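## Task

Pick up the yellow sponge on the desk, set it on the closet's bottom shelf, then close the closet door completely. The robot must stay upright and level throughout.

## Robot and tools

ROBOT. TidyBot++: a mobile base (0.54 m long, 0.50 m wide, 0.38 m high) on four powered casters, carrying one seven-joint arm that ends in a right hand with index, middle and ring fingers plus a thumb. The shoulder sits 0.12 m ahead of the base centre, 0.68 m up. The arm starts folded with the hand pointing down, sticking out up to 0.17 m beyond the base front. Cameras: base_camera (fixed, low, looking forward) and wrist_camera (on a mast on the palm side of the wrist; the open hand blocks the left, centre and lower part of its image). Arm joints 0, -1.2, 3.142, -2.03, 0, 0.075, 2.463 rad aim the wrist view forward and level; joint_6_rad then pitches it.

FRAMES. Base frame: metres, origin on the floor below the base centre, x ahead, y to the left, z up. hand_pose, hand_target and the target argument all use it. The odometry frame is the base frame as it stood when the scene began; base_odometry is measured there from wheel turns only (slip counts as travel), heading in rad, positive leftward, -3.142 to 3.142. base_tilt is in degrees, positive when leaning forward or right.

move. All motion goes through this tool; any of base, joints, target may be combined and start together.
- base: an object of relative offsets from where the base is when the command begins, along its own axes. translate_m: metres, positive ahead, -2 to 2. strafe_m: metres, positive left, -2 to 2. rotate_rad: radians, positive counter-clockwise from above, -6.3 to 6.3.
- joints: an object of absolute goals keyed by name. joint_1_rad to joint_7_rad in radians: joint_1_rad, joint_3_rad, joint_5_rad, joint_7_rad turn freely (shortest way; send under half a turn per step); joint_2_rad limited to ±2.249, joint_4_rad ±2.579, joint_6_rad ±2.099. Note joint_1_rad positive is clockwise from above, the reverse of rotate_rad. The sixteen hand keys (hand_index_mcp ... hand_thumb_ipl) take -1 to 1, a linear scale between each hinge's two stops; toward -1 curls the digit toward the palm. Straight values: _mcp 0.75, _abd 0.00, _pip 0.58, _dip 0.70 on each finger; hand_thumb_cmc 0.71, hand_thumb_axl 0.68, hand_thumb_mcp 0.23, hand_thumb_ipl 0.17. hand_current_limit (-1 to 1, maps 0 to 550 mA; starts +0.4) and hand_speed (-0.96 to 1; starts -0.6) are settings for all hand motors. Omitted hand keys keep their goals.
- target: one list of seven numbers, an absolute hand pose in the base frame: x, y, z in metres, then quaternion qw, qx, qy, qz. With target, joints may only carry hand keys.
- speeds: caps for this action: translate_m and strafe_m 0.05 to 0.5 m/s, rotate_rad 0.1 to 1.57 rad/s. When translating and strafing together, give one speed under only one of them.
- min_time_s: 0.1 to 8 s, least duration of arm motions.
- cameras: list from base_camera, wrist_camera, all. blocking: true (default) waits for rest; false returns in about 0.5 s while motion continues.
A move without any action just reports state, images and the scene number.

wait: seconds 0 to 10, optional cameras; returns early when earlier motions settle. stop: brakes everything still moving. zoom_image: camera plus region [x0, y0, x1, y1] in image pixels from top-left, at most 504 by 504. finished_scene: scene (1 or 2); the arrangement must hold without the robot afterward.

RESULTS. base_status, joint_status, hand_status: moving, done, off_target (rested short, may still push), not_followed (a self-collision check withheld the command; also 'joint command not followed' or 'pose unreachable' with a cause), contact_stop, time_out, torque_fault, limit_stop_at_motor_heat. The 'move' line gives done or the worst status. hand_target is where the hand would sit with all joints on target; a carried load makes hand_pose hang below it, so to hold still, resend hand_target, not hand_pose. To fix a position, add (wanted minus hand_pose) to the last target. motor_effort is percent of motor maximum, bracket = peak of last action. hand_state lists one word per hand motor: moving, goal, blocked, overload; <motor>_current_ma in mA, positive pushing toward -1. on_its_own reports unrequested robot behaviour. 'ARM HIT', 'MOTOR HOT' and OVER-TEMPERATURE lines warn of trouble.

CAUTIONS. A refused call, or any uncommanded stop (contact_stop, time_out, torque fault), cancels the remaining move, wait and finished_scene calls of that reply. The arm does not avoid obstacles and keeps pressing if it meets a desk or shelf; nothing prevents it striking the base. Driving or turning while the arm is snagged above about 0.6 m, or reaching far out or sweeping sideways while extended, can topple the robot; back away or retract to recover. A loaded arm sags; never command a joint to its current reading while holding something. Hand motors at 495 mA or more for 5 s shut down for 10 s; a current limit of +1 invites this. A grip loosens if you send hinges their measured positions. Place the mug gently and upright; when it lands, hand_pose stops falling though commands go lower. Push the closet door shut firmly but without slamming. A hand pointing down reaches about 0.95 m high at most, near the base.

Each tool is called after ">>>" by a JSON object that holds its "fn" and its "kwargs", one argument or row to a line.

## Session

>>> {"fn": "move", "kwargs": {

}}

Scene clock: 0.00 s.
base_odometry: x=+0.000 y=+0.000 heading=+0.000
base_tilt: forward=-0.5 right=+0.8
base_status: not commanded
joint_positions: joint_1_rad=-0.009 joint_2_rad=-0.385 joint_3_rad=+3.110 joint_4_rad=-2.543 joint_5_rad=+0.035 joint_6_rad=-0.872 joint_7_rad=+3.162 hand_index_mcp=+0.753 hand_index_abd=+0.000 hand_index_pip=+0.577 hand_index_dip=+0.696 hand_middle_mcp=+0.753 hand_middle_abd=+0.000 hand_middle_pip=+0.577 hand_middle_dip=+0.696 hand_ring_mcp=+0.753 hand_ring_abd=+0.000 hand_ring_pip=+0.577 hand_ring_dip=+0.696 hand_thumb_cmc=+0.715 hand_thumb_axl=+0.677 hand_thumb_mcp=+0.223 hand_thumb_ipl=+0.168 hand_current_limit=+0.400 hand_speed=-0.600
joint_status: not commanded
hand_state: goal,goal,goal,goal,goal,goal,goal,goal,goal,goal,goal,goal,goal,goal,goal,goal
index_mcp_current_ma: 0
index_abd_current_ma: 0
index_pip_current_ma: 0
index_dip_current_ma: 0
middle_mcp_current_ma: 0
middle_abd_current_ma: 0
middle_pip_current_ma: 0
middle_dip_current_ma: 0
ring_mcp_current_ma: 0
ring_abd_current_ma: 0
ring_pip_current_ma: 0
ring_dip_current_ma: 0
thumb_cmc_current_ma: 0
thumb_axl_current_ma: 0
thumb_mcp_current_ma: -2
thumb_ipl_current_ma: 0
hand_goal_index_mcp: 0.754
hand_goal_index_abd: 0.000
hand_goal_index_pip: 0.576
hand_goal_index_dip: 0.696
hand_goal_middle_mcp: 0.754
hand_goal_middle_abd: 0.000
hand_goal_middle_pip: 0.576
hand_goal_middle_dip: 0.696
hand_goal_ring_mcp: 0.754
hand_goal_ring_abd: 0.000
hand_goal_ring_pip: 0.576
hand_goal_ring_dip: 0.696
hand_goal_thumb_cmc: 0.714
hand_goal_thumb_axl: 0.678
hand_goal_thumb_mcp: 0.226
hand_goal_thumb_ipl: 0.168
motor_effort: joint_1_rad=+0 joint_2_rad=-1 joint_3_rad=+0 joint_4_rad=+11 joint_5_rad=+0 joint_6_rad=+2 joint_7_rad=+0
hand_pose: x=+0.3423 y=-0.0183 z=+0.6086 quat_wxyz=(-0.053, -0.677, -0.733, -0.026) (m; base frame)
hand_target: x=+0.3420 y=-0.0183 z=+0.6084 quat_wxyz=(-0.053, -0.677, -0.733, -0.026) (m; base frame)
hand_status: not commanded
pictures: base_camera, wrist_camera
camera_calibration:
wrist_camera: T_world_to_cam=[[0.669436, -0.740267, 0.0621334, -0.236982], [-0.593411, -0.482562, 0.644202, -0.237482], [-0.446898, -0.468123, -0.762327, 0.729528], [0, 0, 0, 1]] pos_world=[0.343744, 0.0514791, 0.72385]

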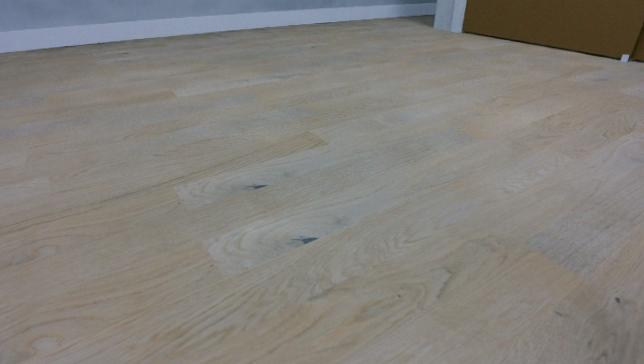

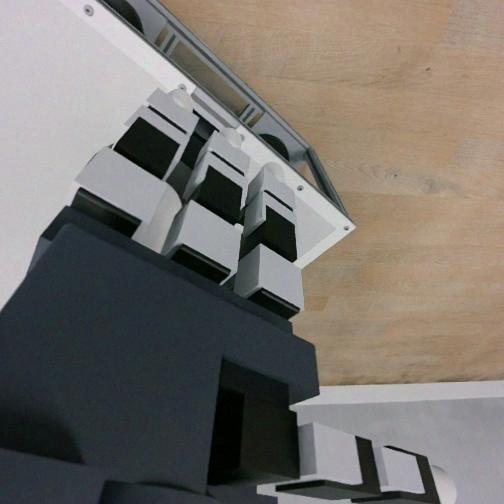

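>>> {"fn": "move", "kwargs": {
  "joints": {"joint_1_rad": 0, "joint_2_rad": -1.2, "joint_3_rad": 3.142, "joint_4_rad": -2.03, "joint_5_rad": 0, "joint_6_rad": 0.075, "joint_7_rad": 2.463},
  "base": {"rotate_rad": -0.5},
  "min_time_s": 2.5,
  "cameras": ["wrist_camera", "base_camera"]
}}

Scene clock: 8.87 s.
move: done
base_odometry: x=+0.000 y=+0.000 heading=-0.499
base_tilt: forward=-0.5 right=+0.8
base_status: done
joint_positions: joint_1_rad=-0.009 joint_2_rad=-1.200 joint_3_rad=+3.127 joint_4_rad=-2.045 joint_5_rad=+0.035 joint_6_rad=+0.031 joint_7_rad=+2.547 hand_index_mcp=+0.760 hand_index_abd=+0.000 hand_index_pip=+0.577 hand_index_dip=+0.696 hand_middle_mcp=+0.761 hand_middle_abd=+0.000 hand_middle_pip=+0.577 hand_middle_dip=+0.696 hand_ring_mcp=+0.761 hand_ring_abd=+0.000 hand_ring_pip=+0.577 hand_ring_dip=+0.696 hand_thumb_cmc=+0.719 hand_thumb_axl=+0.677 hand_thumb_mcp=+0.227 hand_thumb_ipl=+0.168 hand_current_limit=+0.400 hand_speed=-0.600
joint_status: all done
hand_state: goal,goal,goal,goal,goal,goal,goal,goal,goal,goal,goal,goal,goal,goal,goal,goal
index_mcp_current_ma: 6
index_abd_current_ma: 0
index_pip_current_ma: 0
index_dip_current_ma: 0
middle_mcp_current_ma: 7
middle_abd_current_ma: 0
middle_pip_current_ma: 0
middle_dip_current_ma: 0
ring_mcp_current_ma: 6
ring_abd_current_ma: 0
ring_pip_current_ma: 0
ring_dip_current_ma: 0
thumb_cmc_current_ma: 4
thumb_axl_current_ma: 0
thumb_mcp_current_ma: 1
thumb_ipl_current_ma: 0
hand_goal_index_mcp: 0.754
hand_goal_index_abd: 0.000
hand_goal_index_pip: 0.576
hand_goal_index_dip: 0.696
hand_goal_middle_mcp: 0.754
hand_goal_middle_abd: 0.000
hand_goal_middle_pip: 0.576
hand_goal_middle_dip: 0.696
hand_goal_ring_mcp: 0.754
hand_goal_ring_abd: 0.000
hand_goal_ring_pip: 0.576
hand_goal_ring_dip: 0.696
hand_goal_thumb_cmc: 0.714
hand_goal_thumb_axl: 0.678
hand_goal_thumb_mcp: 0.226
hand_goal_thumb_ipl: 0.168
motor_effort: joint_1_rad=+0(2) joint_2_rad=+15(18) joint_3_rad=+1(2) joint_4_rad=+12(17) joint_5_rad=+0(1) joint_6_rad=+6(10) joint_7_rad=+0(1)
hand_pose: x=+0.1408 y=-0.0540 z=+1.2942 quat_wxyz=(-0.442, -0.342, -0.200, -0.805) (m; base frame)
hand_target: x=+0.1276 y=-0.0699 z=+1.3015 quat_wxyz=(-0.401, -0.333, -0.159, -0.839) (m; base frame)
hand_status: not commanded
pictures: base_camera, wrist_camera
camera_calibration:
wrist_camera: T_world_to_cam=[[-0.022802, -0.993456, 0.111916, -0.151773], [-0.00792359, -0.111762, -0.993703, 1.24139], [0.999709, -0.0235452, -0.00532334, -0.0139626], [0, 0, 0, 1]] pos_world=[0.020334, -0.0123681, 1.25048]

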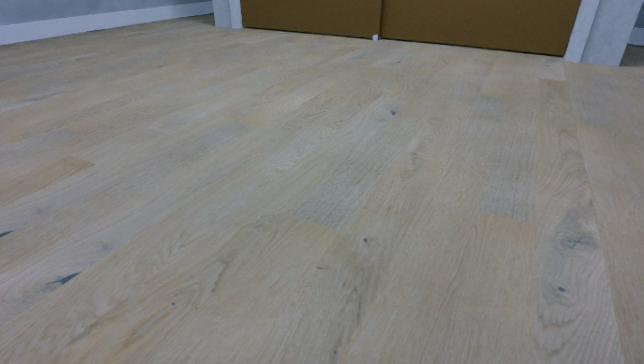

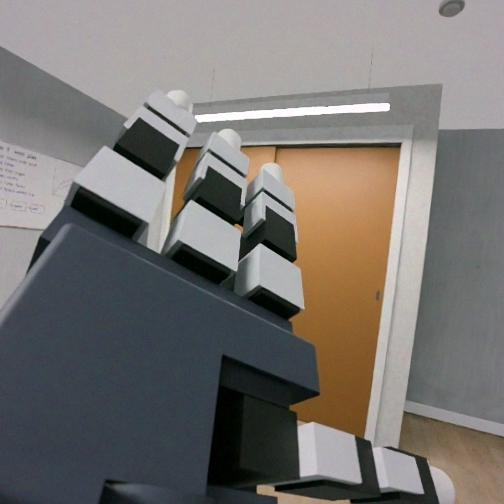

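>>> {"fn": "zoom_image", "kwargs": {
  "camera": "base_camera",
  "region": [200, 0, 644, 100]
}}

>>> {"fn": "zoom_image", "kwargs": {
  "camera": "wrist_camera",
  "region": [170, 90, 420, 340]
}}

>>> {"fn": "move", "kwargs": {
  "base": {"rotate_rad": -1.2},
  "cameras": ["wrist_camera", "base_camera"]
}}

>>> {"fn": "move", "kwargs": {
  "base": {"rotate_rad": -1.2},
  "cameras": ["wrist_camera", "base_camera"]
}}

Scaled by 1.135.

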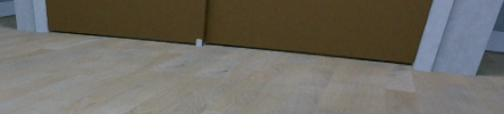

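Scaled by 2.016 from the camera's 504x504 image, which has a finer 720x720 frame.

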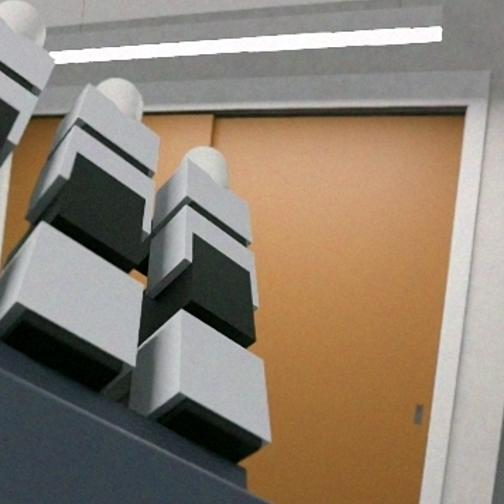

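Scene clock: 19.80 s.
move: done
base_odometry: x=+0.000 y=+0.000 heading=-1.697
base_tilt: forward=-0.4 right=+0.8
base_status: done
joint_positions: joint_1_rad=-0.007 joint_2_rad=-1.200 joint_3_rad=+3.129 joint_4_rad=-2.045 joint_5_rad=+0.035 joint_6_rad=+0.032 joint_7_rad=+2.546 hand_index_mcp=+0.760 hand_index_abd=+0.000 hand_index_pip=+0.577 hand_index_dip=+0.696 hand_middle_mcp=+0.761 hand_middle_abd=+0.000 hand_middle_pip=+0.577 hand_middle_dip=+0.696 hand_ring_mcp=+0.761 hand_ring_abd=+0.000 hand_ring_pip=+0.577 hand_ring_dip=+0.696 hand_thumb_cmc=+0.719 hand_thumb_axl=+0.677 hand_thumb_mcp=+0.227 hand_thumb_ipl=+0.168 hand_current_limit=+0.400 hand_speed=-0.600
joint_status: not commanded
hand_state: goal,goal,goal,goal,goal,goal,goal,goal,goal,goal,goal,goal,goal,goal,goal,goal
index_mcp_current_ma: 6
index_abd_current_ma: 0
index_pip_current_ma: 0
index_dip_current_ma: 0
middle_mcp_current_ma: 7
middle_abd_current_ma: 0
middle_pip_current_ma: 0
middle_dip_current_ma: 0
ring_mcp_current_ma: 6
ring_abd_current_ma: 0
ring_pip_current_ma: 0
ring_dip_current_ma: 0
thumb_cmc_current_ma: 4
thumb_axl_current_ma: 0
thumb_mcp_current_ma: 1
thumb_ipl_current_ma: 0
hand_goal_index_mcp: 0.754
hand_goal_index_abd: 0.000
hand_goal_index_pip: 0.576
hand_goal_index_dip: 0.696
hand_goal_middle_mcp: 0.754
hand_goal_middle_abd: 0.000
hand_goal_middle_pip: 0.576
hand_goal_middle_dip: 0.696
hand_goal_ring_mcp: 0.754
hand_goal_ring_abd: 0.000
hand_goal_ring_pip: 0.576
hand_goal_ring_dip: 0.696
hand_goal_thumb_cmc: 0.714
hand_goal_thumb_axl: 0.678
hand_goal_thumb_mcp: 0.226
hand_goal_thumb_ipl: 0.168
motor_effort: joint_1_rad=+1(2) joint_2_rad=+15(16) joint_3_rad=+1(1) joint_4_rad=+12(13) joint_5_rad=+0(1) joint_6_rad=+7(7) joint_7_rad=+0(1)
hand_pose: x=+0.1407 y=-0.0551 z=+1.2941 quat_wxyz=(-0.442, -0.342, -0.199, -0.805) (m; base frame)
hand_target: x=+0.1276 y=-0.0699 z=+1.3015 quat_wxyz=(-0.401, -0.333, -0.159, -0.839) (m; base frame)
hand_status: not commanded
pictures: base_camera, wrist_camera
camera_calibration:
wrist_camera: T_world_to_cam=[[-0.0243388, -0.993695, 0.109439, -0.149449], [-0.00801388, -0.109274, -0.993979, 1.24168], [0.999672, -0.0250693, -0.00530375, -0.0140281], [0, 0, 0, 1]] pos_world=[0.0203368, -0.0131746, 1.25049]

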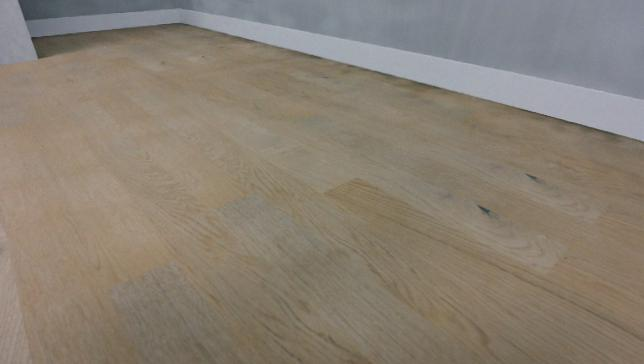

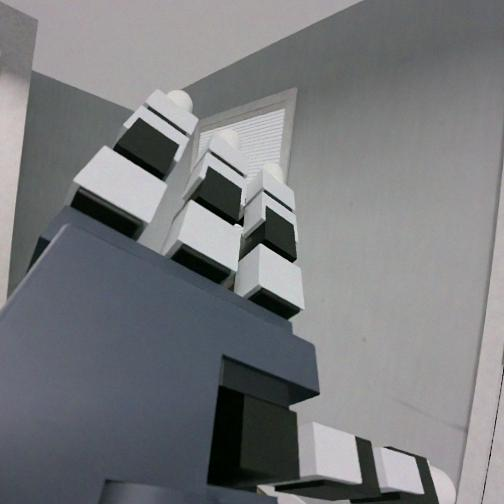

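Scene clock: 21.83 s.
move: done
base_odometry: x=+0.000 y=+0.000 heading=-2.896
base_tilt: forward=-0.5 right=+0.8
base_status: done
joint_positions: joint_1_rad=-0.006 joint_2_rad=-1.200 joint_3_rad=+3.129 joint_4_rad=-2.045 joint_5_rad=+0.035 joint_6_rad=+0.032 joint_7_rad=+2.546 hand_index_mcp=+0.760 hand_index_abd=+0.000 hand_index_pip=+0.577 hand_index_dip=+0.696 hand_middle_mcp=+0.761 hand_middle_abd=+0.000 hand_middle_pip=+0.577 hand_middle_dip=+0.696 hand_ring_mcp=+0.761 hand_ring_abd=+0.000 hand_ring_pip=+0.577 hand_ring_dip=+0.696 hand_thumb_cmc=+0.719 hand_thumb_axl=+0.677 hand_thumb_mcp=+0.227 hand_thumb_ipl=+0.168 hand_current_limit=+0.400 hand_speed=-0.600
joint_status: not commanded
hand_state: goal,goal,goal,goal,goal,goal,goal,goal,goal,goal,goal,goal,goal,goal,goal,goal
index_mcp_current_ma: 6
index_abd_current_ma: 0
index_pip_current_ma: 0
index_dip_current_ma: 0
middle_mcp_current_ma: 7
middle_abd_current_ma: 0
middle_pip_current_ma: 0
middle_dip_current_ma: 0
ring_mcp_current_ma: 6
ring_abd_current_ma: 0
ring_pip_current_ma: 0
ring_dip_current_ma: 0
thumb_cmc_current_ma: 4
thumb_axl_current_ma: 0
thumb_mcp_current_ma: 1
thumb_ipl_current_ma: 0
hand_goal_index_mcp: 0.754
hand_goal_index_abd: 0.000
hand_goal_index_pip: 0.576
hand_goal_index_dip: 0.696
hand_goal_middle_mcp: 0.754
hand_goal_middle_abd: 0.000
hand_goal_middle_pip: 0.576
hand_goal_middle_dip: 0.696
hand_goal_ring_mcp: 0.754
hand_goal_ring_abd: 0.000
hand_goal_ring_pip: 0.576
hand_goal_ring_dip: 0.696
hand_goal_thumb_cmc: 0.714
hand_goal_thumb_axl: 0.678
hand_goal_thumb_mcp: 0.226
hand_goal_thumb_ipl: 0.168
motor_effort: joint_1_rad=+1(2) joint_2_rad=+15(15) joint_3_rad=+1(1) joint_4_rad=+12(13) joint_5_rad=+0(1) joint_6_rad=+6(7) joint_7_rad=+1(1)
hand_pose: x=+0.1407 y=-0.0555 z=+1.2940 quat_wxyz=(-0.442, -0.343, -0.198, -0.805) (m; base frame)
hand_target: x=+0.1276 y=-0.0699 z=+1.3015 quat_wxyz=(-0.401, -0.333, -0.159, -0.839) (m; base frame)
hand_status: not commanded
pictures: base_camera, wrist_camera
camera_calibration:
wrist_camera: T_world_to_cam=[[-0.0255302, -0.993729, 0.108858, -0.148902], [-0.00822463, -0.108681, -0.994043, 1.24175], [0.99964, -0.0262734, -0.00539841, -0.0139326], [0, 0, 0, 1]] pos_world=[0.020339, -0.0133795, 1.25049]

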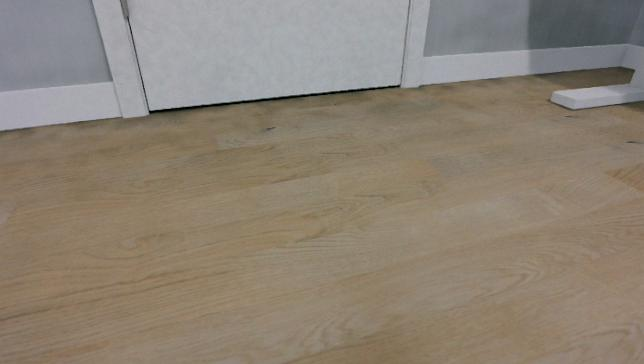

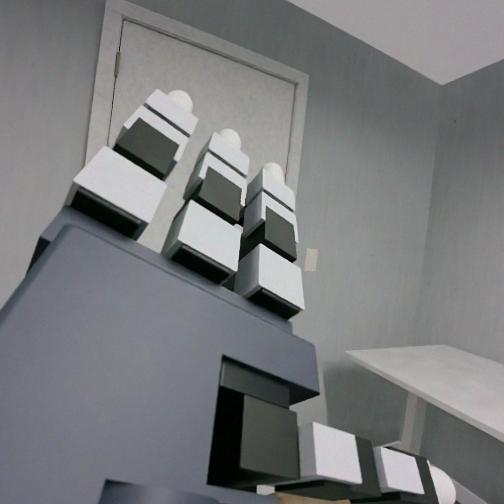

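>>> {"fn": "move", "kwargs": {
  "base": {"rotate_rad": -0.75},
  "cameras": ["wrist_camera", "base_camera"]
}}

>>> {"fn": "move", "kwargs": {
  "base": {"rotate_rad": -0.75},
  "cameras": ["wrist_camera", "base_camera"]
}}

Scene clock: 32.80 s.
move: done
base_odometry: x=+0.000 y=+0.000 heading=+2.639
base_tilt: forward=-0.5 right=+0.8
base_status: done
joint_positions: joint_1_rad=-0.005 joint_2_rad=-1.200 joint_3_rad=+3.130 joint_4_rad=-2.045 joint_5_rad=+0.035 joint_6_rad=+0.032 joint_7_rad=+2.546 hand_index_mcp=+0.760 hand_index_abd=+0.000 hand_index_pip=+0.577 hand_index_dip=+0.696 hand_middle_mcp=+0.761 hand_middle_abd=+0.000 hand_middle_pip=+0.577 hand_middle_dip=+0.696 hand_ring_mcp=+0.761 hand_ring_abd=+0.000 hand_ring_pip=+0.577 hand_ring_dip=+0.696 hand_thumb_cmc=+0.719 hand_thumb_axl=+0.677 hand_thumb_mcp=+0.227 hand_thumb_ipl=+0.168 hand_current_limit=+0.400 hand_speed=-0.600
joint_status: not commanded
hand_state: goal,goal,goal,goal,goal,goal,goal,goal,goal,goal,goal,goal,goal,goal,goal,goal
index_mcp_current_ma: 6
index_abd_current_ma: 0
index_pip_current_ma: 0
index_dip_current_ma: 0
middle_mcp_current_ma: 7
middle_abd_current_ma: 0
middle_pip_current_ma: 0
middle_dip_current_ma: 0
ring_mcp_current_ma: 6
ring_abd_current_ma: 0
ring_pip_current_ma: 0
ring_dip_current_ma: 0
thumb_cmc_current_ma: 4
thumb_axl_current_ma: 0
thumb_mcp_current_ma: 1
thumb_ipl_current_ma: 0
hand_goal_index_mcp: 0.754
hand_goal_index_abd: 0.000
hand_goal_index_pip: 0.576
hand_goal_index_dip: 0.696
hand_goal_middle_mcp: 0.754
hand_goal_middle_abd: 0.000
hand_goal_middle_pip: 0.576
hand_goal_middle_dip: 0.696
hand_goal_ring_mcp: 0.754
hand_goal_ring_abd: 0.000
hand_goal_ring_pip: 0.576
hand_goal_ring_dip: 0.696
hand_goal_thumb_cmc: 0.714
hand_goal_thumb_axl: 0.678
hand_goal_thumb_mcp: 0.226
hand_goal_thumb_ipl: 0.168
motor_effort: joint_1_rad=+0(2) joint_2_rad=+15(15) joint_3_rad=+0(1) joint_4_rad=+12(13) joint_5_rad=+0(1) joint_6_rad=+7(7) joint_7_rad=+0(1)
hand_pose: x=+0.1406 y=-0.0557 z=+1.2940 quat_wxyz=(-0.442, -0.343, -0.198, -0.805) (m; base frame)
hand_target: x=+0.1276 y=-0.0699 z=+1.3015 quat_wxyz=(-0.401, -0.333, -0.159, -0.839) (m; base frame)
hand_status: not commanded
pictures: base_camera, wrist_camera
camera_calibration:
wrist_camera: T_world_to_cam=[[-0.0262306, -0.993742, 0.108575, -0.148639], [-0.00829085, -0.108393, -0.994074, 1.24178], [0.999622, -0.0269753, -0.00539576, -0.013849], [0, 0, 0, 1]] pos_world=[0.0202403, -0.0134823, 1.25049]

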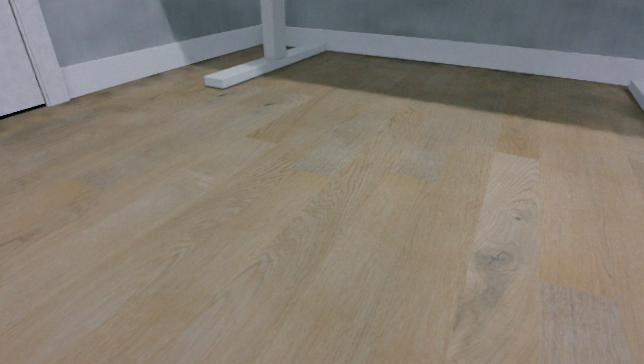

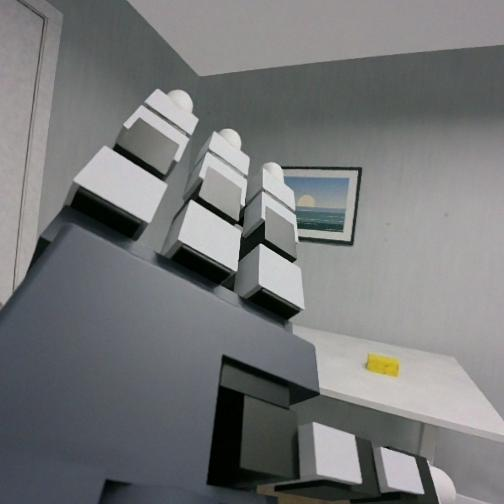

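Scene clock: 34.47 s.
move: done
base_odometry: x=+0.000 y=+0.000 heading=+1.891
base_tilt: forward=-0.5 right=+0.8
base_status: done
joint_positions: joint_1_rad=-0.005 joint_2_rad=-1.200 joint_3_rad=+3.130 joint_4_rad=-2.045 joint_5_rad=+0.035 joint_6_rad=+0.032 joint_7_rad=+2.546 hand_index_mcp=+0.760 hand_index_abd=+0.000 hand_index_pip=+0.577 hand_index_dip=+0.696 hand_middle_mcp=+0.761 hand_middle_abd=+0.000 hand_middle_pip=+0.577 hand_middle_dip=+0.696 hand_ring_mcp=+0.761 hand_ring_abd=+0.000 hand_ring_pip=+0.577 hand_ring_dip=+0.696 hand_thumb_cmc=+0.719 hand_thumb_axl=+0.677 hand_thumb_mcp=+0.227 hand_thumb_ipl=+0.168 hand_current_limit=+0.400 hand_speed=-0.600
joint_status: not commanded
hand_state: goal,goal,goal,goal,goal,goal,goal,goal,goal,goal,goal,goal,goal,goal,goal,goal
index_mcp_current_ma: 6
index_abd_current_ma: 0
index_pip_current_ma: 0
index_dip_current_ma: 0
middle_mcp_current_ma: 7
middle_abd_current_ma: 0
middle_pip_current_ma: 0
middle_dip_current_ma: 0
ring_mcp_current_ma: 6
ring_abd_current_ma: 0
ring_pip_current_ma: 0
ring_dip_current_ma: 0
thumb_cmc_current_ma: 4
thumb_axl_current_ma: 0
thumb_mcp_current_ma: 1
thumb_ipl_current_ma: 0
hand_goal_index_mcp: 0.754
hand_goal_index_abd: 0.000
hand_goal_index_pip: 0.576
hand_goal_index_dip: 0.696
hand_goal_middle_mcp: 0.754
hand_goal_middle_abd: 0.000
hand_goal_middle_pip: 0.576
hand_goal_middle_dip: 0.696
hand_goal_ring_mcp: 0.754
hand_goal_ring_abd: 0.000
hand_goal_ring_pip: 0.576
hand_goal_ring_dip: 0.696
hand_goal_thumb_cmc: 0.714
hand_goal_thumb_axl: 0.678
hand_goal_thumb_mcp: 0.226
hand_goal_thumb_ipl: 0.168
motor_effort: joint_1_rad=+0(2) joint_2_rad=+15(15) joint_3_rad=+0(1) joint_4_rad=+12(13) joint_5_rad=+0(1) joint_6_rad=+6(7) joint_7_rad=+0(1)
hand_pose: x=+0.1406 y=-0.0558 z=+1.2940 quat_wxyz=(-0.442, -0.343, -0.198, -0.805) (m; base frame)
hand_target: x=+0.1276 y=-0.0699 z=+1.3015 quat_wxyz=(-0.401, -0.333, -0.159, -0.839) (m; base frame)
hand_status: not commanded
pictures: base_camera, wrist_camera
camera_calibration:
wrist_camera: T_world_to_cam=[[-0.0267435, -0.993761, 0.108275, -0.148355], [-0.00823517, -0.108091, -0.994107, 1.24182], [0.999608, -0.0274775, -0.00529306, -0.0139876], [0, 0, 0, 1]] pos_world=[0.0202412, -0.0135844, 1.25049]

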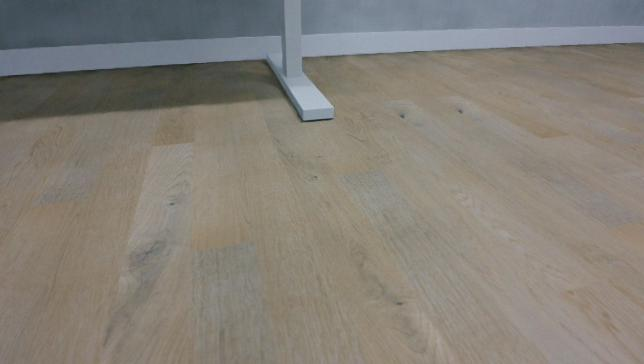

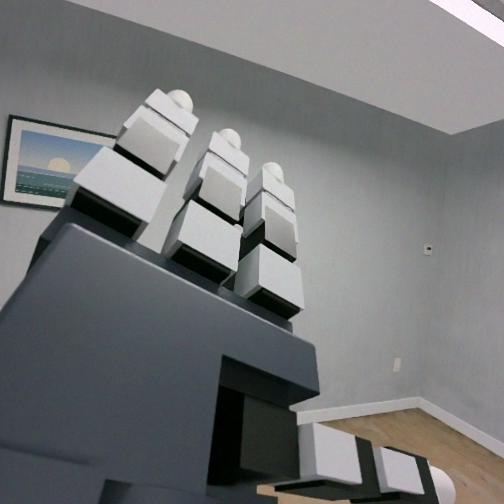

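>>> {"fn": "move", "kwargs": {
  "base": {"rotate_rad": -2.911},
  "cameras": ["base_camera"]
}}

>>> {"fn": "move", "kwargs": {
  "base": {"translate_m": 0.75, "strafe_m": 1.2},
  "cameras": ["wrist_camera", "base_camera"]
}}

Scene clock: 225.93 s.
move: done
base_odometry: x=+0.000 y=+0.000 heading=-1.019
base_tilt: forward=-0.5 right=+0.8
base_status: done
joint_positions: joint_1_rad=-0.005 joint_2_rad=-1.200 joint_3_rad=+3.130 joint_4_rad=-2.045 joint_5_rad=+0.035 joint_6_rad=+0.032 joint_7_rad=+2.546 hand_index_mcp=+0.760 hand_index_abd=+0.000 hand_index_pip=+0.577 hand_index_dip=+0.696 hand_middle_mcp=+0.761 hand_middle_abd=+0.000 hand_middle_pip=+0.577 hand_middle_dip=+0.696 hand_ring_mcp=+0.761 hand_ring_abd=+0.000 hand_ring_pip=+0.577 hand_ring_dip=+0.696 hand_thumb_cmc=+0.719 hand_thumb_axl=+0.677 hand_thumb_mcp=+0.227 hand_thumb_ipl=+0.168 hand_current_limit=+0.400 hand_speed=-0.600
joint_status: not commanded
hand_state: goal,goal,goal,goal,goal,goal,goal,goal,goal,goal,goal,goal,goal,goal,goal,goal
index_mcp_current_ma: 6
index_abd_current_ma: 0
index_pip_current_ma: 0
index_dip_current_ma: 0
middle_mcp_current_ma: 7
middle_abd_current_ma: 0
middle_pip_current_ma: 0
middle_dip_current_ma: 0
ring_mcp_current_ma: 6
ring_abd_current_ma: 0
ring_pip_current_ma: 0
ring_dip_current_ma: 0
thumb_cmc_current_ma: 4
thumb_axl_current_ma: 0
thumb_mcp_current_ma: 1
thumb_ipl_current_ma: 0
hand_goal_index_mcp: 0.754
hand_goal_index_abd: 0.000
hand_goal_index_pip: 0.576
hand_goal_index_dip: 0.696
hand_goal_middle_mcp: 0.754
hand_goal_middle_abd: 0.000
hand_goal_middle_pip: 0.576
hand_goal_middle_dip: 0.696
hand_goal_ring_mcp: 0.754
hand_goal_ring_abd: 0.000
hand_goal_ring_pip: 0.576
hand_goal_ring_dip: 0.696
hand_goal_thumb_cmc: 0.714
hand_goal_thumb_axl: 0.678
hand_goal_thumb_mcp: 0.226
hand_goal_thumb_ipl: 0.168
motor_effort: joint_1_rad=+0(2) joint_2_rad=+15(15) joint_3_rad=+0(1) joint_4_rad=+12(13) joint_5_rad=+0(1) joint_6_rad=+7(7) joint_7_rad=+0(1)
hand_pose: x=+0.1406 y=-0.0558 z=+1.2940 quat_wxyz=(-0.442, -0.343, -0.198, -0.805) (m; base frame)
hand_target: x=+0.1276 y=-0.0699 z=+1.3015 quat_wxyz=(-0.401, -0.333, -0.159, -0.839) (m; base frame)
hand_status: not commanded
pictures: base_camera

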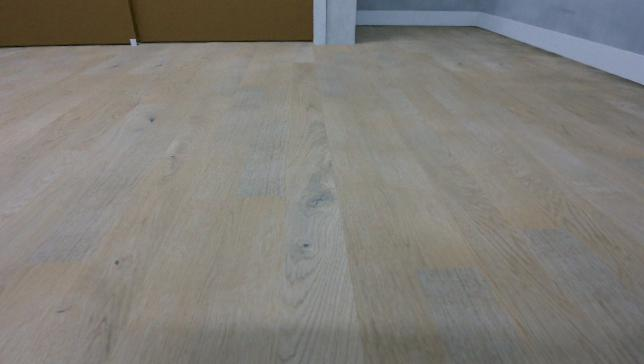

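Scene clock: 230.13 s.
move: done
base_odometry: x=+1.415 y=-0.009 heading=-1.020
base_tilt: forward=-0.5 right=+0.8
base_status: done
joint_positions: joint_1_rad=-0.004 joint_2_rad=-1.200 joint_3_rad=+3.137 joint_4_rad=-2.045 joint_5_rad=+0.035 joint_6_rad=+0.033 joint_7_rad=+2.546 hand_index_mcp=+0.760 hand_index_abd=+0.000 hand_index_pip=+0.577 hand_index_dip=+0.696 hand_middle_mcp=+0.761 hand_middle_abd=+0.000 hand_middle_pip=+0.577 hand_middle_dip=+0.696 hand_ring_mcp=+0.761 hand_ring_abd=+0.000 hand_ring_pip=+0.577 hand_ring_dip=+0.696 hand_thumb_cmc=+0.719 hand_thumb_axl=+0.677 hand_thumb_mcp=+0.227 hand_thumb_ipl=+0.168 hand_current_limit=+0.400 hand_speed=-0.600
joint_status: not commanded
hand_state: goal,goal,goal,goal,goal,goal,goal,goal,goal,goal,goal,goal,goal,goal,goal,goal
index_mcp_current_ma: 6
index_abd_current_ma: 0
index_pip_current_ma: 0
index_dip_current_ma: 0
middle_mcp_current_ma: 7
middle_abd_current_ma: 0
middle_pip_current_ma: 0
middle_dip_current_ma: 0
ring_mcp_current_ma: 6
ring_abd_current_ma: 0
ring_pip_current_ma: 0
ring_dip_current_ma: 0
thumb_cmc_current_ma: 4
thumb_axl_current_ma: 0
thumb_mcp_current_ma: 1
thumb_ipl_current_ma: 0
hand_goal_index_mcp: 0.754
hand_goal_index_abd: 0.000
hand_goal_index_pip: 0.576
hand_goal_index_dip: 0.696
hand_goal_middle_mcp: 0.754
hand_goal_middle_abd: 0.000
hand_goal_middle_pip: 0.576
hand_goal_middle_dip: 0.696
hand_goal_ring_mcp: 0.754
hand_goal_ring_abd: 0.000
hand_goal_ring_pip: 0.576
hand_goal_ring_dip: 0.696
hand_goal_thumb_cmc: 0.714
hand_goal_thumb_axl: 0.678
hand_goal_thumb_mcp: 0.226
hand_goal_thumb_ipl: 0.168
motor_effort: joint_1_rad=+1(2) joint_2_rad=+15(17) joint_3_rad=+0(2) joint_4_rad=+12(13) joint_5_rad=+0(1) joint_6_rad=+7(7) joint_7_rad=+0(1)
hand_pose: x=+0.1400 y=-0.0601 z=+1.2939 quat_wxyz=(-0.443, -0.344, -0.194, -0.805) (m; base frame)
hand_target: x=+0.1276 y=-0.0699 z=+1.3015 quat_wxyz=(-0.401, -0.333, -0.159, -0.839) (m; base frame)
hand_status: not commanded
pictures: base_camera, wrist_camera
camera_calibration:
wrist_camera: T_world_to_cam=[[-0.0306607, -0.994363, 0.101495, -0.143316], [-0.0072863, -0.101318, -0.994827, 1.24245], [0.999503, -0.0312417, -0.00413875, -0.0151967], [0, 0, 0, 1]] pos_world=[0.0198478, -0.0171007, 1.25051]

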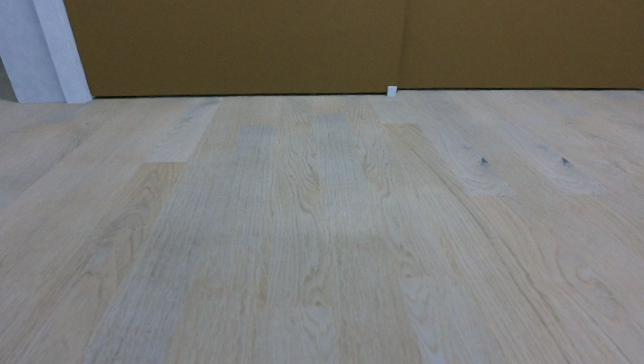

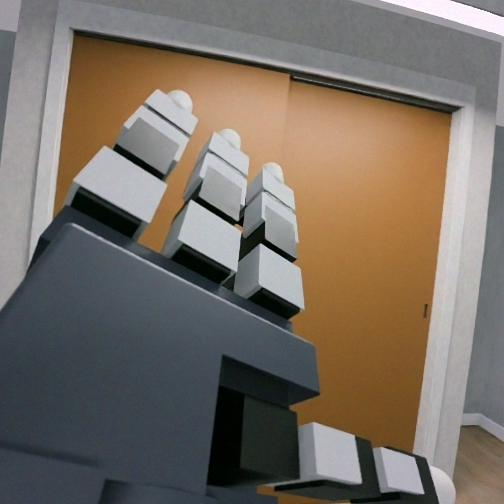

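>>> {"fn": "move", "kwargs": {
  "base": {"translate_m": 0.2, "strafe_m": 0.6, "rotate_rad": 0.02},
  "joints": {"joint_1_rad": 0, "joint_2_rad": 0.203, "joint_3_rad": 3.142, "joint_4_rad": -1.77, "joint_5_rad": 0, "joint_6_rad": 0.402, "joint_7_rad": 1.49, "hand_index_mcp": -0.4, "hand_index_pip": 0.2, "hand_index_dip": 0.5, "hand_middle_mcp": -0.4, "hand_middle_pip": -0.9, "hand_middle_dip": 0.5, "hand_ring_mcp": 1, "hand_ring_pip": 1, "hand_ring_dip": -0.15, "hand_current_limit": 0.7},
  "min_time_s": 3,
  "cameras": ["wrist_camera", "base_camera"]
}}

Scene clock: 270.03 s.
move: done
base_odometry: x=+2.031 y=+0.134 heading=-0.999
base_tilt: forward=-0.4 right=+0.8
base_status: done
joint_positions: joint_1_rad=-0.004 joint_2_rad=+0.200 joint_3_rad=+3.139 joint_4_rad=-1.797 joint_5_rad=+0.035 joint_6_rad=+0.355 joint_7_rad=+1.573 hand_index_mcp=-0.401 hand_index_abd=+0.002 hand_index_pip=+0.201 hand_index_dip=+0.502 hand_middle_mcp=-0.402 hand_middle_abd=+0.000 hand_middle_pip=-0.899 hand_middle_dip=+0.502 hand_ring_mcp=+1.000 hand_ring_abd=+0.001 hand_ring_pip=+0.999 hand_ring_dip=-0.147 hand_thumb_cmc=+0.716 hand_thumb_axl=+0.677 hand_thumb_mcp=+0.227 hand_thumb_ipl=+0.168 hand_current_limit=+0.700 hand_speed=-0.600
joint_status: all done
hand_state: goal,goal,goal,goal,goal,goal,goal,goal,goal,goal,goal,goal,goal,goal,goal,goal
index_mcp_current_ma: -1
index_abd_current_ma: 1
index_pip_current_ma: 0
index_dip_current_ma: 1
middle_mcp_current_ma: -1
middle_abd_current_ma: 0
middle_pip_current_ma: 0
middle_dip_current_ma: 1
ring_mcp_current_ma: 0
ring_abd_current_ma: 0
ring_pip_current_ma: 0
ring_dip_current_ma: 2
thumb_cmc_current_ma: 1
thumb_axl_current_ma: 0
thumb_mcp_current_ma: 1
thumb_ipl_current_ma: 0
hand_goal_index_mcp: -0.400
hand_goal_index_abd: 0.000
hand_goal_index_pip: 0.200
hand_goal_index_dip: 0.500
hand_goal_middle_mcp: -0.400
hand_goal_middle_abd: 0.000
hand_goal_middle_pip: -0.900
hand_goal_middle_dip: 0.500
hand_goal_ring_mcp: 1.000
hand_goal_ring_abd: 0.000
hand_goal_ring_pip: 1.000
hand_goal_ring_dip: -0.150
hand_goal_thumb_cmc: 0.714
hand_goal_thumb_axl: 0.678
hand_goal_thumb_mcp: 0.226
hand_goal_thumb_ipl: 0.168
motor_effort: joint_1_rad=+1(2) joint_2_rad=-23(25) joint_3_rad=+0(3) joint_4_rad=+16(18) joint_5_rad=+0(1) joint_6_rad=+9(10) joint_7_rad=+0(2)
hand_pose: x=+0.7895 y=-0.0767 z=+0.9232 quat_wxyz=(-0.005, -0.732, -0.019, -0.681) (m; base frame)
hand_target: x=+0.7945 y=-0.0818 z=+0.9413 quat_wxyz=(+0.028, -0.707, +0.029, -0.706) (m; base frame)
hand_status: not commanded
pictures: base_camera, wrist_camera
camera_calibration:
wrist_camera: T_world_to_cam=[[-0.00334729, -0.636358, -0.771386, 0.709454], [-0.732626, 0.52659, -0.431233, 0.977185], [0.680623, 0.563694, -0.467975, 0.059104], [0, 0, 0, 1]] pos_world=[0.678058, -0.096425, 0.996317]

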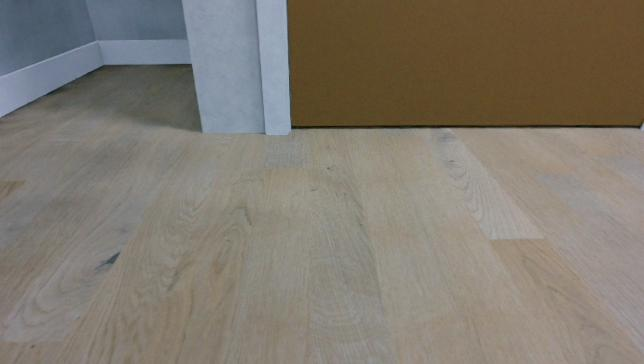

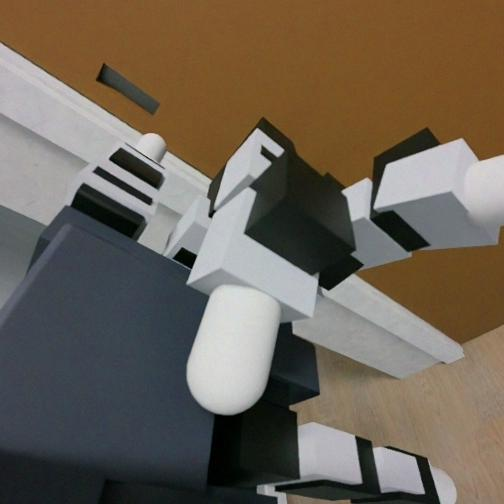

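>>> {"fn": "zoom_image", "kwargs": {
  "camera": "base_camera",
  "region": [280, 100, 400, 150]
}}

>>> {"fn": "zoom_image", "kwargs": {
  "camera": "base_camera",
  "region": [524, 100, 644, 150]
}}

>>> {"fn": "zoom_image", "kwargs": {
  "camera": "wrist_camera",
  "region": [60, 30, 220, 190]
}}

Scaled by 4.200.

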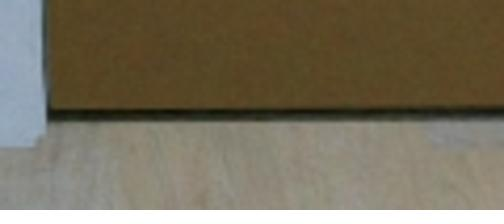

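Scaled by 4.200.

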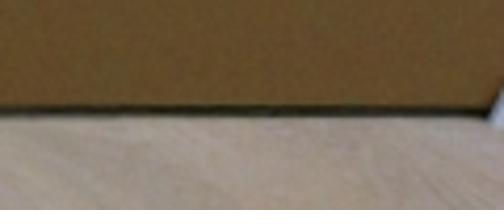

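Scaled by 3.150 from the camera's 504x504 image, which has a finer 720x720 frame.

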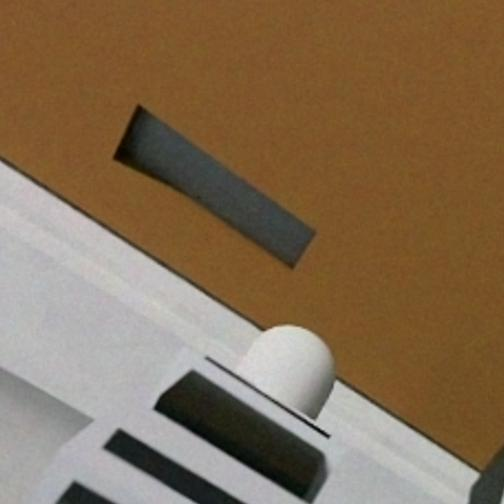

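>>> {"fn": "move", "kwargs": {
  "base": {"translate_m": 0.08, "strafe_m": 0.023, "rotate_rad": 0.015},
  "joints": {"joint_2_rad": 0.158, "joint_4_rad": -1.739, "joint_6_rad": 0.345, "joint_5_rad": -0.02},
  "min_time_s": 1,
  "cameras": ["wrist_camera"]
}}

>>> {"fn": "zoom_image", "kwargs": {
  "camera": "wrist_camera",
  "region": [80, 60, 200, 180]
}}

Scene clock: 310.97 s.
move: done
base_odometry: x=+2.094 y=+0.079 heading=-0.984
base_tilt: forward=-0.5 right=+0.8
base_status: done
joint_positions: joint_1_rad=-0.001 joint_2_rad=+0.178 joint_3_rad=+3.140 joint_4_rad=-1.766 joint_5_rad=+0.035 joint_6_rad=+0.355 joint_7_rad=+1.572 hand_index_mcp=-0.401 hand_index_abd=+0.002 hand_index_pip=+0.201 hand_index_dip=+0.502 hand_middle_mcp=-0.401 hand_middle_abd=+0.000 hand_middle_pip=-0.899 hand_middle_dip=+0.502 hand_ring_mcp=+1.000 hand_ring_abd=+0.001 hand_ring_pip=+0.999 hand_ring_dip=-0.147 hand_thumb_cmc=+0.716 hand_thumb_axl=+0.677 hand_thumb_mcp=+0.227 hand_thumb_ipl=+0.168 hand_current_limit=+0.700 hand_speed=-0.600
joint_status: all done
hand_state: goal,goal,goal,goal,goal,goal,goal,goal,goal,goal,goal,goal,goal,goal,goal,goal
index_mcp_current_ma: 0
index_abd_current_ma: 1
index_pip_current_ma: 0
index_dip_current_ma: 1
middle_mcp_current_ma: -1
middle_abd_current_ma: 0
middle_pip_current_ma: 0
middle_dip_current_ma: 1
ring_mcp_current_ma: 0
ring_abd_current_ma: 0
ring_pip_current_ma: 0
ring_dip_current_ma: 2
thumb_cmc_current_ma: 1
thumb_axl_current_ma: 0
thumb_mcp_current_ma: 1
thumb_ipl_current_ma: 0
hand_goal_index_mcp: -0.400
hand_goal_index_abd: 0.000
hand_goal_index_pip: 0.200
hand_goal_index_dip: 0.500
hand_goal_middle_mcp: -0.400
hand_goal_middle_abd: 0.000
hand_goal_middle_pip: -0.900
hand_goal_middle_dip: 0.500
hand_goal_ring_mcp: 1.000
hand_goal_ring_abd: 0.000
hand_goal_ring_pip: 1.000
hand_goal_ring_dip: -0.150
hand_goal_thumb_cmc: 0.714
hand_goal_thumb_axl: 0.678
hand_goal_thumb_mcp: 0.226
hand_goal_thumb_ipl: 0.168
motor_effort: joint_1_rad=+1(2) joint_2_rad=-23(27) joint_3_rad=+0(2) joint_4_rad=+16(17) joint_5_rad=+1(1) joint_6_rad=+9(11) joint_7_rad=+1(1)
hand_pose: x=+0.7886 y=-0.0794 z=+0.9559 quat_wxyz=(-0.007, -0.713, -0.017, -0.701) (m; base frame)
hand_target: x=+0.7844 y=-0.0833 z=+0.9712 quat_wxyz=(+0.033, -0.699, +0.037, -0.713) (m; base frame)
hand_status: not commanded
pictures: wrist_camera
camera_calibration:
wrist_camera: T_world_to_cam=[[0.0348125, -0.63549, -0.771324, 0.702936], [-0.706525, 0.530208, -0.468723, 1.00765], [0.706831, 0.561277, -0.430531, 0.0199223], [0, 0, 0, 1]] pos_world=[0.673377, -0.0987375, 1.02308]

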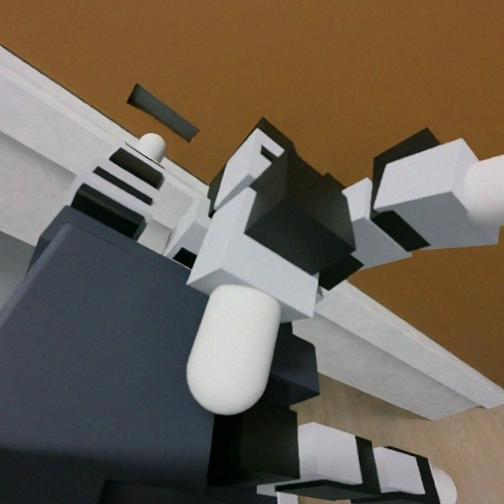

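Scaled by 4.200 from the camera's 504x504 image, which has a finer 720x720 frame.

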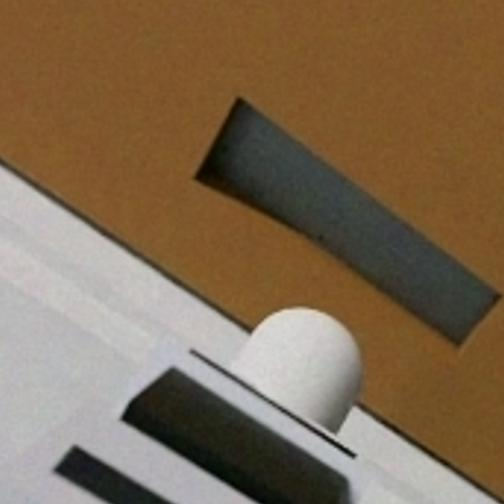

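>>> {"fn": "move", "kwargs": {
  "base": {"translate_m": 0.03},
  "speeds": {"translate_m": 0.1},
  "cameras": ["wrist_camera"]
}}

>>> {"fn": "zoom_image", "kwargs": {
  "camera": "wrist_camera",
  "region": [80, 60, 200, 180]
}}

Scene clock: 335.13 s.
move: done
base_odometry: x=+2.111 y=+0.054 heading=-0.984
base_tilt: forward=-0.4 right=+0.8
base_status: done
joint_positions: joint_1_rad=-0.001 joint_2_rad=+0.172 joint_3_rad=+3.140 joint_4_rad=-1.763 joint_5_rad=+0.035 joint_6_rad=+0.355 joint_7_rad=+1.572 hand_index_mcp=-0.401 hand_index_abd=+0.002 hand_index_pip=+0.201 hand_index_dip=+0.502 hand_middle_mcp=-0.401 hand_middle_abd=+0.000 hand_middle_pip=-0.899 hand_middle_dip=+0.502 hand_ring_mcp=+1.000 hand_ring_abd=+0.001 hand_ring_pip=+0.999 hand_ring_dip=-0.147 hand_thumb_cmc=+0.715 hand_thumb_axl=+0.677 hand_thumb_mcp=+0.227 hand_thumb_ipl=+0.168 hand_current_limit=+0.700 hand_speed=-0.600
joint_status: not commanded
hand_state: goal,goal,goal,goal,goal,goal,goal,goal,goal,goal,goal,goal,goal,goal,goal,goal
index_mcp_current_ma: 0
index_abd_current_ma: 1
index_pip_current_ma: 0
index_dip_current_ma: 1
middle_mcp_current_ma: -1
middle_abd_current_ma: 0
middle_pip_current_ma: 0
middle_dip_current_ma: 1
ring_mcp_current_ma: 0
ring_abd_current_ma: 0
ring_pip_current_ma: 0
ring_dip_current_ma: 2
thumb_cmc_current_ma: 1
thumb_axl_current_ma: 0
thumb_mcp_current_ma: 1
thumb_ipl_current_ma: 0
hand_goal_index_mcp: -0.400
hand_goal_index_abd: 0.000
hand_goal_index_pip: 0.200
hand_goal_index_dip: 0.500
hand_goal_middle_mcp: -0.400
hand_goal_middle_abd: 0.000
hand_goal_middle_pip: -0.900
hand_goal_middle_dip: 0.500
hand_goal_ring_mcp: 1.000
hand_goal_ring_abd: 0.000
hand_goal_ring_pip: 1.000
hand_goal_ring_dip: -0.150
hand_goal_thumb_cmc: 0.714
hand_goal_thumb_axl: 0.678
hand_goal_thumb_mcp: 0.226
hand_goal_thumb_ipl: 0.168
motor_effort: joint_1_rad=+1(2) joint_2_rad=-23(25) joint_3_rad=+0(1) joint_4_rad=+16(17) joint_5_rad=+0(1) joint_6_rad=+9(9) joint_7_rad=+0(1)
hand_pose: x=+0.7871 y=-0.0794 z=+0.9623 quat_wxyz=(-0.007, -0.710, -0.017, -0.704) (m; base frame)
hand_target: x=+0.7844 y=-0.0833 z=+0.9712 quat_wxyz=(+0.033, -0.699, +0.037, -0.713) (m; base frame)
hand_status: not commanded
pictures: wrist_camera
camera_calibration:
wrist_camera: T_world_to_cam=[[0.0423976, -0.635427, -0.770996, 0.701624], [-0.701922, 0.530214, -0.475582, 1.01251], [0.710991, 0.561343, -0.423541, 0.0137549], [0, 0, 0, 1]] pos_world=[0.671177, -0.0987374, 1.02831]

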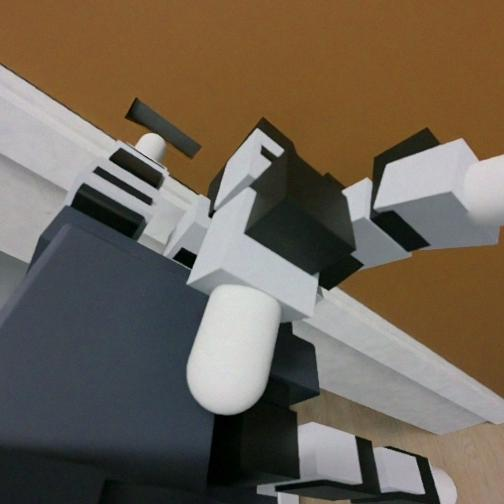

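Scaled by 4.200 from the camera's 504x504 image, which has a finer 720x720 frame.

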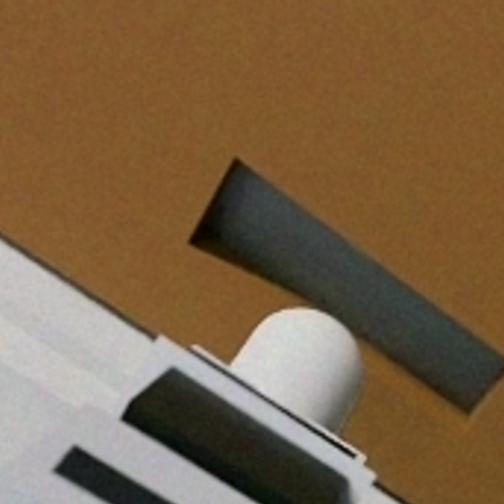

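>>> {"fn": "move", "kwargs": {
  "base": {"translate_m": 0.01},
  "speeds": {"translate_m": 0.05},
  "cameras": ["wrist_camera"]
}}

>>> {"fn": "zoom_image", "kwargs": {
  "camera": "wrist_camera",
  "region": [80, 60, 200, 180]
}}

Scene clock: 381.13 s.
move: done
base_odometry: x=+2.117 y=+0.046 heading=-0.983
base_tilt: forward=-0.5 right=+0.8
base_status: done
joint_positions: joint_1_rad=-0.001 joint_2_rad=+0.170 joint_3_rad=+3.140 joint_4_rad=-1.762 joint_5_rad=+0.035 joint_6_rad=+0.355 joint_7_rad=+1.572 hand_index_mcp=-0.401 hand_index_abd=+0.002 hand_index_pip=+0.201 hand_index_dip=+0.502 hand_middle_mcp=-0.401 hand_middle_abd=+0.000 hand_middle_pip=-0.899 hand_middle_dip=+0.502 hand_ring_mcp=+1.000 hand_ring_abd=+0.001 hand_ring_pip=+0.999 hand_ring_dip=-0.147 hand_thumb_cmc=+0.715 hand_thumb_axl=+0.677 hand_thumb_mcp=+0.227 hand_thumb_ipl=+0.168 hand_current_limit=+0.700 hand_speed=-0.600
joint_status: not commanded
hand_state: goal,goal,goal,goal,goal,goal,goal,goal,goal,goal,goal,goal,goal,goal,goal,goal
index_mcp_current_ma: 0
index_abd_current_ma: 1
index_pip_current_ma: 0
index_dip_current_ma: 1
middle_mcp_current_ma: -1
middle_abd_current_ma: 0
middle_pip_current_ma: 0
middle_dip_current_ma: 1
ring_mcp_current_ma: 0
ring_abd_current_ma: 0
ring_pip_current_ma: 0
ring_dip_current_ma: 2
thumb_cmc_current_ma: 1
thumb_axl_current_ma: 0
thumb_mcp_current_ma: 1
thumb_ipl_current_ma: 0
hand_goal_index_mcp: -0.400
hand_goal_index_abd: 0.000
hand_goal_index_pip: 0.200
hand_goal_index_dip: 0.500
hand_goal_middle_mcp: -0.400
hand_goal_middle_abd: 0.000
hand_goal_middle_pip: -0.900
hand_goal_middle_dip: 0.500
hand_goal_ring_mcp: 1.000
hand_goal_ring_abd: 0.000
hand_goal_ring_pip: 1.000
hand_goal_ring_dip: -0.150
hand_goal_thumb_cmc: 0.714
hand_goal_thumb_axl: 0.678
hand_goal_thumb_mcp: 0.226
hand_goal_thumb_ipl: 0.168
motor_effort: joint_1_rad=+1(2) joint_2_rad=-23(25) joint_3_rad=+0(1) joint_4_rad=+16(16) joint_5_rad=+0(1) joint_6_rad=+9(10) joint_7_rad=+1(1)
hand_pose: x=+0.7868 y=-0.0794 z=+0.9635 quat_wxyz=(-0.007, -0.709, -0.017, -0.705) (m; base frame)
hand_target: x=+0.7844 y=-0.0833 z=+0.9712 quat_wxyz=(+0.033, -0.699, +0.037, -0.713) (m; base frame)
hand_status: not commanded
pictures: wrist_camera
camera_calibration:
wrist_camera: T_world_to_cam=[[0.0437631, -0.635386, -0.770954, 0.701384], [-0.701046, 0.530265, -0.476816, 1.01335], [0.711772, 0.561341, -0.422229, 0.0125483], [0, 0, 0, 1]] pos_world=[0.670777, -0.0987375, 1.02921]

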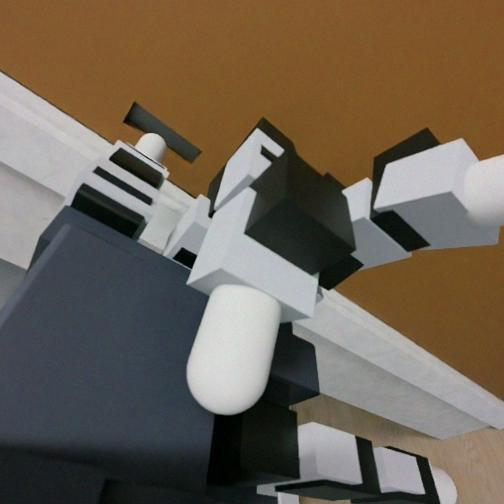

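Scaled by 4.200 from the camera's 504x504 image, which has a finer 720x720 frame.

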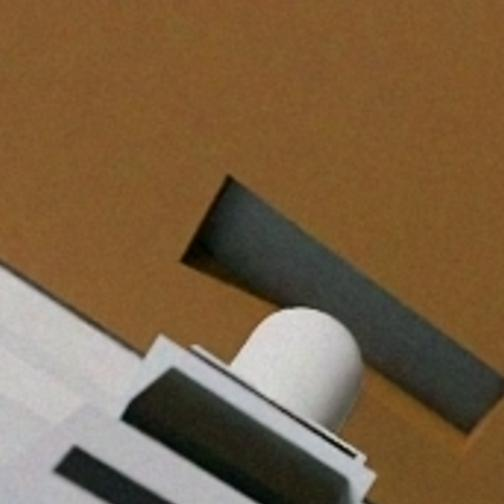

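>>> {"fn": "move", "kwargs": {
  "base": {"translate_m": 0.012},
  "speeds": {"translate_m": 0.05},
  "cameras": ["wrist_camera"]
}}

>>> {"fn": "zoom_image", "kwargs": {
  "camera": "wrist_camera",
  "region": [80, 60, 200, 180]
}}

Scene clock: 397.90 s.
move: done
base_odometry: x=+2.124 y=+0.036 heading=-0.983
base_tilt: forward=-0.4 right=+0.8
base_status: done
joint_positions: joint_1_rad=-0.001 joint_2_rad=+0.169 joint_3_rad=+3.140 joint_4_rad=-1.762 joint_5_rad=+0.035 joint_6_rad=+0.355 joint_7_rad=+1.572 hand_index_mcp=-0.401 hand_index_abd=+0.002 hand_index_pip=+0.201 hand_index_dip=+0.502 hand_middle_mcp=-0.401 hand_middle_abd=+0.000 hand_middle_pip=-0.899 hand_middle_dip=+0.502 hand_ring_mcp=+1.000 hand_ring_abd=+0.001 hand_ring_pip=+0.999 hand_ring_dip=-0.147 hand_thumb_cmc=+0.715 hand_thumb_axl=+0.677 hand_thumb_mcp=+0.227 hand_thumb_ipl=+0.168 hand_current_limit=+0.700 hand_speed=-0.600
joint_status: not commanded
hand_state: goal,goal,goal,goal,goal,goal,goal,goal,goal,goal,goal,goal,goal,goal,goal,goal
index_mcp_current_ma: 0
index_abd_current_ma: 1
index_pip_current_ma: 0
index_dip_current_ma: 1
middle_mcp_current_ma: -1
middle_abd_current_ma: 0
middle_pip_current_ma: 0
middle_dip_current_ma: 1
ring_mcp_current_ma: 0
ring_abd_current_ma: 0
ring_pip_current_ma: 0
ring_dip_current_ma: 2
thumb_cmc_current_ma: 1
thumb_axl_current_ma: 0
thumb_mcp_current_ma: 1
thumb_ipl_current_ma: 0
hand_goal_index_mcp: -0.400
hand_goal_index_abd: 0.000
hand_goal_index_pip: 0.200
hand_goal_index_dip: 0.500
hand_goal_middle_mcp: -0.400
hand_goal_middle_abd: 0.000
hand_goal_middle_pip: -0.900
hand_goal_middle_dip: 0.500
hand_goal_ring_mcp: 1.000
hand_goal_ring_abd: 0.000
hand_goal_ring_pip: 1.000
hand_goal_ring_dip: -0.150
hand_goal_thumb_cmc: 0.714
hand_goal_thumb_axl: 0.678
hand_goal_thumb_mcp: 0.226
hand_goal_thumb_ipl: 0.168
motor_effort: joint_1_rad=+1(2) joint_2_rad=-22(25) joint_3_rad=+0(1) joint_4_rad=+16(16) joint_5_rad=+0(1) joint_6_rad=+9(9) joint_7_rad=+0(1)
hand_pose: x=+0.7865 y=-0.0794 z=+0.9644 quat_wxyz=(-0.007, -0.709, -0.017, -0.705) (m; base frame)
hand_target: x=+0.7844 y=-0.0833 z=+0.9712 quat_wxyz=(+0.033, -0.699, +0.037, -0.713) (m; base frame)
hand_status: not commanded
pictures: wrist_camera
camera_calibration:
wrist_camera: T_world_to_cam=[[0.0449636, -0.635381, -0.770888, 0.701146], [-0.700339, 0.530239, -0.477882, 1.01414], [0.712393, 0.56137, -0.421141, 0.0115678], [0, 0, 0, 1]] pos_world=[0.670477, -0.0987374, 1.03002]

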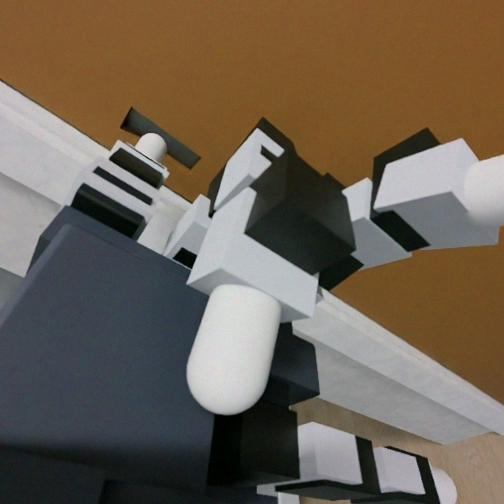

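Scaled by 4.200 from the camera's 504x504 image, which has a finer 720x720 frame.

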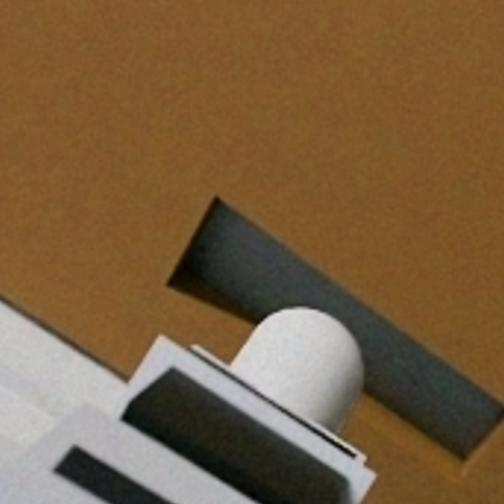

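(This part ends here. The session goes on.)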